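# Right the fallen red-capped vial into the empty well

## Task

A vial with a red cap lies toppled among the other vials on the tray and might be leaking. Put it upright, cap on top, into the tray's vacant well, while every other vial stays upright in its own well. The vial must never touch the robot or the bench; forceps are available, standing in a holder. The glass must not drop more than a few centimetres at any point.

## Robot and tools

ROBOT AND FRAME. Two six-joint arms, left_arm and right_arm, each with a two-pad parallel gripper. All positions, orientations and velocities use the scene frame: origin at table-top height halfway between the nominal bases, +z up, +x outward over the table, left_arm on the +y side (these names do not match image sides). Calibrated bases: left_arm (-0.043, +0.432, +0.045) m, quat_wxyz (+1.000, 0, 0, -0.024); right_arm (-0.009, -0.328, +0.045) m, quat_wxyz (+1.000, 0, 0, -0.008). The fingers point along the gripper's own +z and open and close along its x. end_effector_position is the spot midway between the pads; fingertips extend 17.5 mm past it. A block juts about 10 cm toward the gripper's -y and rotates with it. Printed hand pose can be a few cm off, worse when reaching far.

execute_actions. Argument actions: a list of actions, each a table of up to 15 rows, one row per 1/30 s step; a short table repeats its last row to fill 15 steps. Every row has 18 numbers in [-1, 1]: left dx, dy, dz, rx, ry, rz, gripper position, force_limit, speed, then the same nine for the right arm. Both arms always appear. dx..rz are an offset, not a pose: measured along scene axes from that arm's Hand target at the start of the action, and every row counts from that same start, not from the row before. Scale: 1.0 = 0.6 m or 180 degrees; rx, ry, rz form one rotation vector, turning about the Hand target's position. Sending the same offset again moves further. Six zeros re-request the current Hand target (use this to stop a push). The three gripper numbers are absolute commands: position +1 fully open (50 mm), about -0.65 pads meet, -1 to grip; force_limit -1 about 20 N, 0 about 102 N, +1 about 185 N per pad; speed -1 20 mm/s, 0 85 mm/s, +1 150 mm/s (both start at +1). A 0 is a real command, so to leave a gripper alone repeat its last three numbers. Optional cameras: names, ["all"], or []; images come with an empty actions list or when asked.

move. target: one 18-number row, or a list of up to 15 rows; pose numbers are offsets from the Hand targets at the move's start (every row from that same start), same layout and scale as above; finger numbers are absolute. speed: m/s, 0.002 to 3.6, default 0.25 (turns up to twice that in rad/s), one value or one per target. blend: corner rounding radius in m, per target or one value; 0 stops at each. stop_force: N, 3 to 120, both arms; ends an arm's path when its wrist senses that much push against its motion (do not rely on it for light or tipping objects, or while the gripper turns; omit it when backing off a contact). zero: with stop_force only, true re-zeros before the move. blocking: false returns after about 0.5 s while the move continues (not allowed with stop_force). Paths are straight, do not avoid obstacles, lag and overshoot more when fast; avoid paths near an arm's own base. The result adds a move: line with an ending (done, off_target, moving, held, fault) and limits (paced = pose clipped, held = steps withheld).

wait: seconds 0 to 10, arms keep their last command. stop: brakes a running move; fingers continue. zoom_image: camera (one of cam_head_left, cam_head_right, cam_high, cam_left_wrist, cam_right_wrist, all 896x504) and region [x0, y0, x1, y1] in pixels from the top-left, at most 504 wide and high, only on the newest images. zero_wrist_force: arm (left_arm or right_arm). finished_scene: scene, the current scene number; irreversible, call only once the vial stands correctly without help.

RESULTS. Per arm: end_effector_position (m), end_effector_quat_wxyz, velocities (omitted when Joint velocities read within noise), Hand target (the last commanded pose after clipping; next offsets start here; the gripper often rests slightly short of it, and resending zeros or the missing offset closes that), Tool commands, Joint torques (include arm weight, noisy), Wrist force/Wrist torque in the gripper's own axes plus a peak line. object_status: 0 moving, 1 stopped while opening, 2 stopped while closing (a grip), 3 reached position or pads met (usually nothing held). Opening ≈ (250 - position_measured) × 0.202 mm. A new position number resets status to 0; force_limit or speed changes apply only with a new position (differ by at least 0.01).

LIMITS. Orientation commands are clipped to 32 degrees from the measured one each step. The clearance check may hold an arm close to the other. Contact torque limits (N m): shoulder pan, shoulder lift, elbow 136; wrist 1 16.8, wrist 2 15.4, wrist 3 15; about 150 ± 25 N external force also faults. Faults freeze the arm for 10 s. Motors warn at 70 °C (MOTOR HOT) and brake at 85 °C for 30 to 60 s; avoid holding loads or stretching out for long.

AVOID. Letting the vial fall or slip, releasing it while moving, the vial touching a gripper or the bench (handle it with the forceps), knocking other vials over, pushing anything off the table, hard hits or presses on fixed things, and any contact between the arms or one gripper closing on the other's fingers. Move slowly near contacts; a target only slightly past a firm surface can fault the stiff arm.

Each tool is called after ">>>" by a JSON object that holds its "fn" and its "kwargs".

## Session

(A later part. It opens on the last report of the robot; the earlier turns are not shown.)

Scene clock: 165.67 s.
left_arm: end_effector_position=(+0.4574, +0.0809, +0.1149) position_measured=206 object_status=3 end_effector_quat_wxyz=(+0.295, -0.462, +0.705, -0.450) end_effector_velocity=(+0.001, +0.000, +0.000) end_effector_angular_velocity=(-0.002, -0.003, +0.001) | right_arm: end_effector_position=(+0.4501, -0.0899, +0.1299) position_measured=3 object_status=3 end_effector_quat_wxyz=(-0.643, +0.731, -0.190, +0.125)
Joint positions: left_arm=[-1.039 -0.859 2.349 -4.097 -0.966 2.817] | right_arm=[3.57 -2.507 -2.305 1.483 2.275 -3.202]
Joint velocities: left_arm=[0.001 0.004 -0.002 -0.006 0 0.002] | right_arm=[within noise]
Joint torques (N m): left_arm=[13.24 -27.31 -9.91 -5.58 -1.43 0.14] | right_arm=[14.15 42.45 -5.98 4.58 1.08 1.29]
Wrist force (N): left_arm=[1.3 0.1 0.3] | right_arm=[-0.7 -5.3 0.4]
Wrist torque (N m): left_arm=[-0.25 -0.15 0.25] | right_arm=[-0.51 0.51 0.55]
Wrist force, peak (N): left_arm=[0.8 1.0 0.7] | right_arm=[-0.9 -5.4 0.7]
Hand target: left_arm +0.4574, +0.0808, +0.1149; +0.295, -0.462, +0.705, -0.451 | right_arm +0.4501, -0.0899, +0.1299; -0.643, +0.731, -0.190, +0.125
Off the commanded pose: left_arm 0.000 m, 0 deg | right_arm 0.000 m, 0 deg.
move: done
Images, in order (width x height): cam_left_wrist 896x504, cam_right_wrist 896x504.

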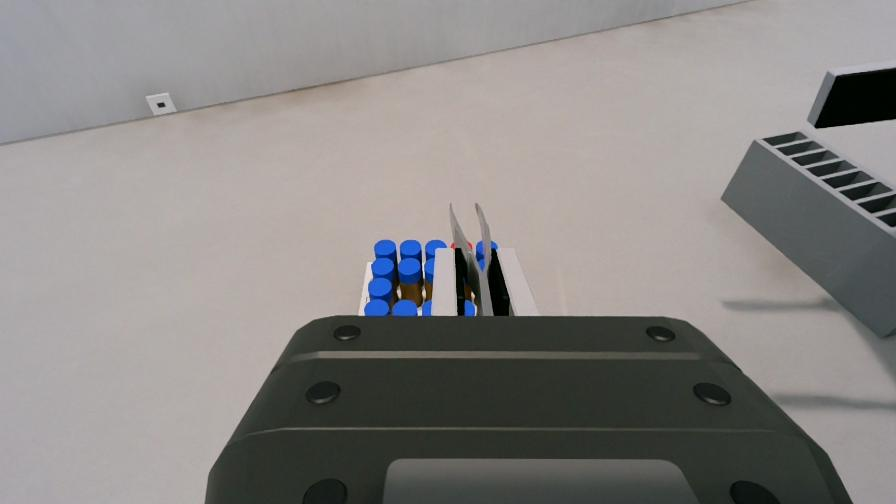

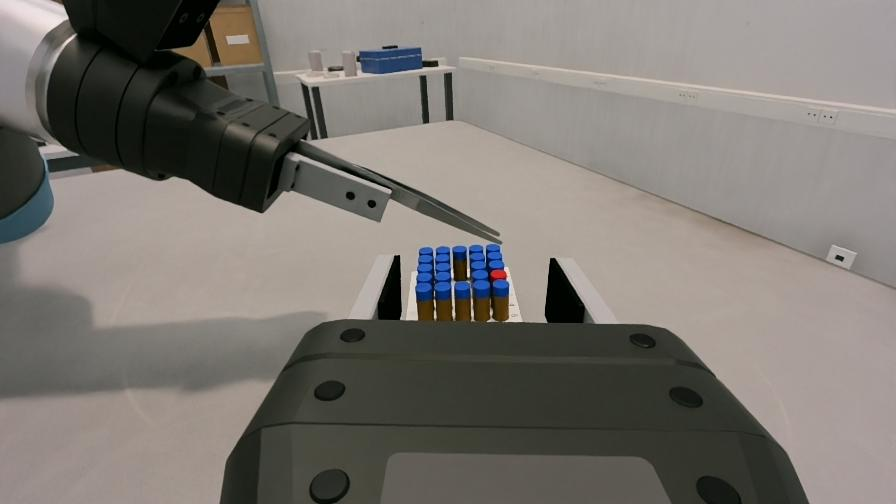

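>>> {"fn": "move", "kwargs": {"target": [[0,0,0.05,0,0,0,-1,-1,-1,0,0,0,0,0,0,1,1,1],[-0.23,0.1,0.05,0,0,0,-1,-1,-1,0,0,0,0,0,0,1,1,1]], "speed": 0.12, "cameras": ["cam_right_wrist","cam_left_wrist","cam_high"]}}

>>> {"fn": "zoom_image", "kwargs": {"camera": "cam_right_wrist", "region": [400, 200, 540, 330]}}

>>> {"fn": "zoom_image", "kwargs": {"camera": "cam_left_wrist", "region": [340, 180, 560, 325]}}

Scene clock: 168.30 s.
left_arm: end_effector_position=(+0.3195, +0.1408, +0.1449) position_measured=223 object_status=2 end_effector_quat_wxyz=(+0.295, -0.462, +0.705, -0.451) | right_arm: end_effector_position=(+0.4501, -0.0899, +0.1299) position_measured=3 object_status=3 end_effector_quat_wxyz=(-0.643, +0.731, -0.190, +0.125)
Joint positions: left_arm=[-1.453 -0.996 2.811 -4.171 -0.635 2.464] | right_arm=[3.57 -2.507 -2.305 1.483 2.275 -3.202]
Joint torques (N m): left_arm=[-11.46 -36.26 11.01 -5.43 1.13 -1.62] | right_arm=[13.7 42.62 -7.61 4.56 1.05 1.19]
Wrist force (N): left_arm=[0.8 0.3 0.5] | right_arm=[-0.5 -5.1 0.5]
Wrist torque (N m): left_arm=[-0.21 -0.07 0.39] | right_arm=[-0.48 0.48 0.55]
Wrist force, peak (N): left_arm=[1.5 -1.0 2.2] | right_arm=[-0.5 -5.7 0.6]
Hand target: left_arm +0.3194, +0.1408, +0.1449; +0.295, -0.462, +0.705, -0.451 | right_arm +0.4501, -0.0899, +0.1299; -0.643, +0.731, -0.190, +0.125
Off the commanded pose: left_arm 0.000 m, 0 deg | right_arm 0.000 m, 0 deg.
move: done
Images, in order (width x height): cam_high 896x504, cam_left_wrist 896x504, cam_right_wrist 896x504.

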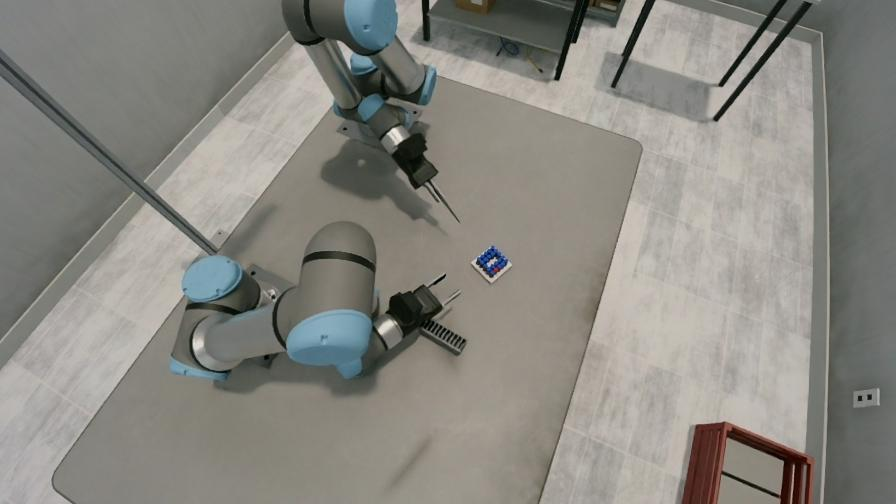

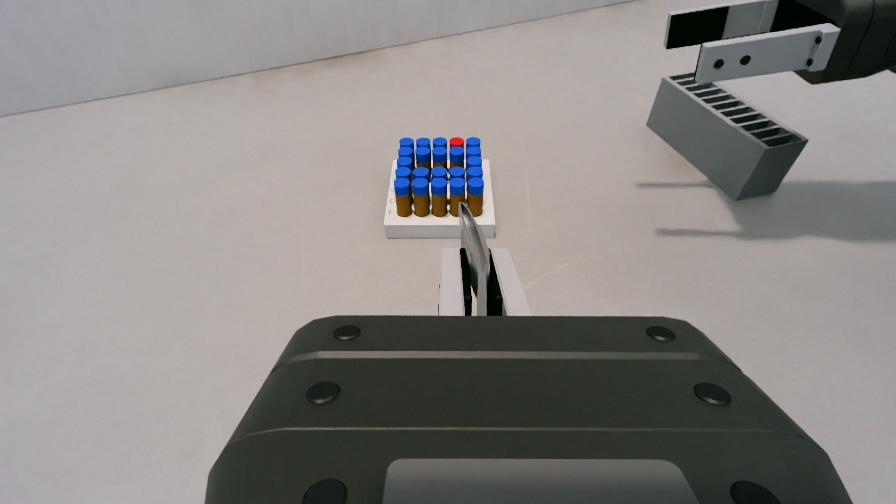

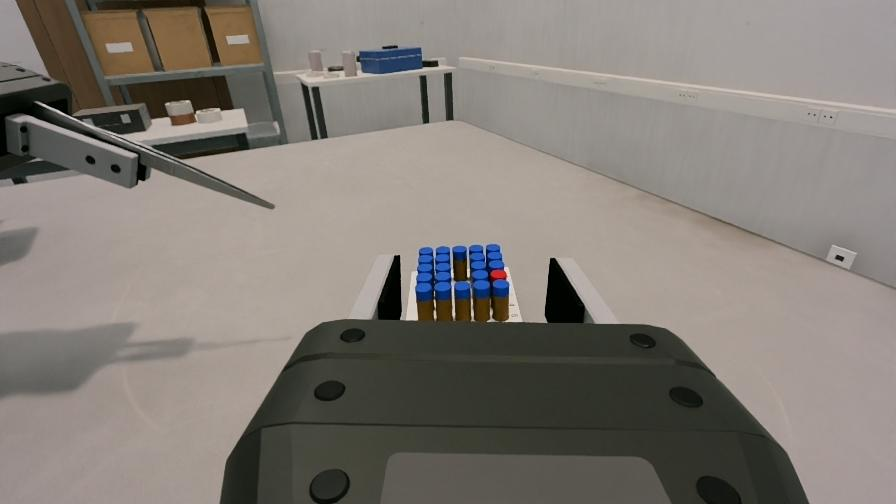

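Scaled by 3.600 from the camera's 896x504 image, which has a finer 1280x720 frame.

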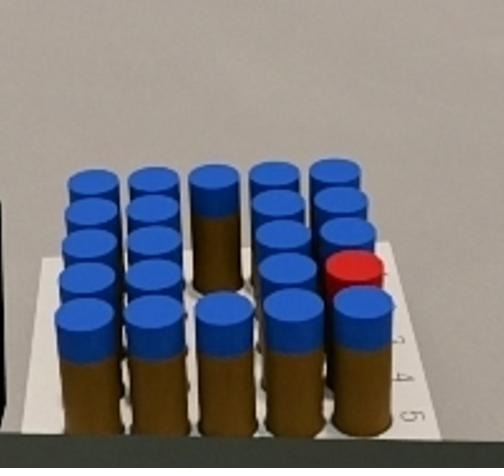

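Scaled by 2.291 from the camera's 896x504 image, which has a finer 1280x720 frame.

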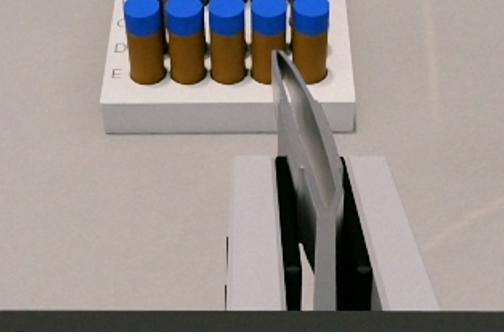

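>>> {"fn": "zoom_image", "kwargs": {"camera": "cam_left_wrist", "region": [370, 125, 510, 245]}}

Scaled by 3.600 from the camera's 896x504 image, which has a finer 1280x720 frame.

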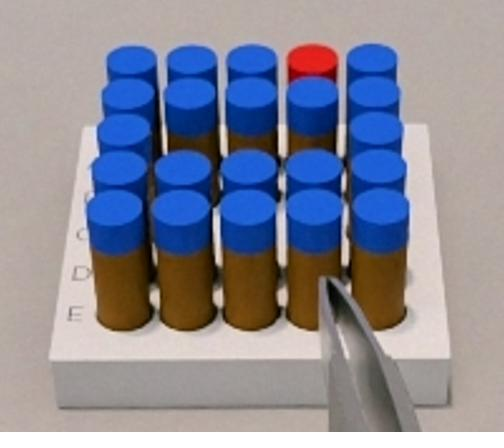

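>>> {"fn": "finished_scene", "kwargs": {"scene": 1}}

The scene is finished: the task was done.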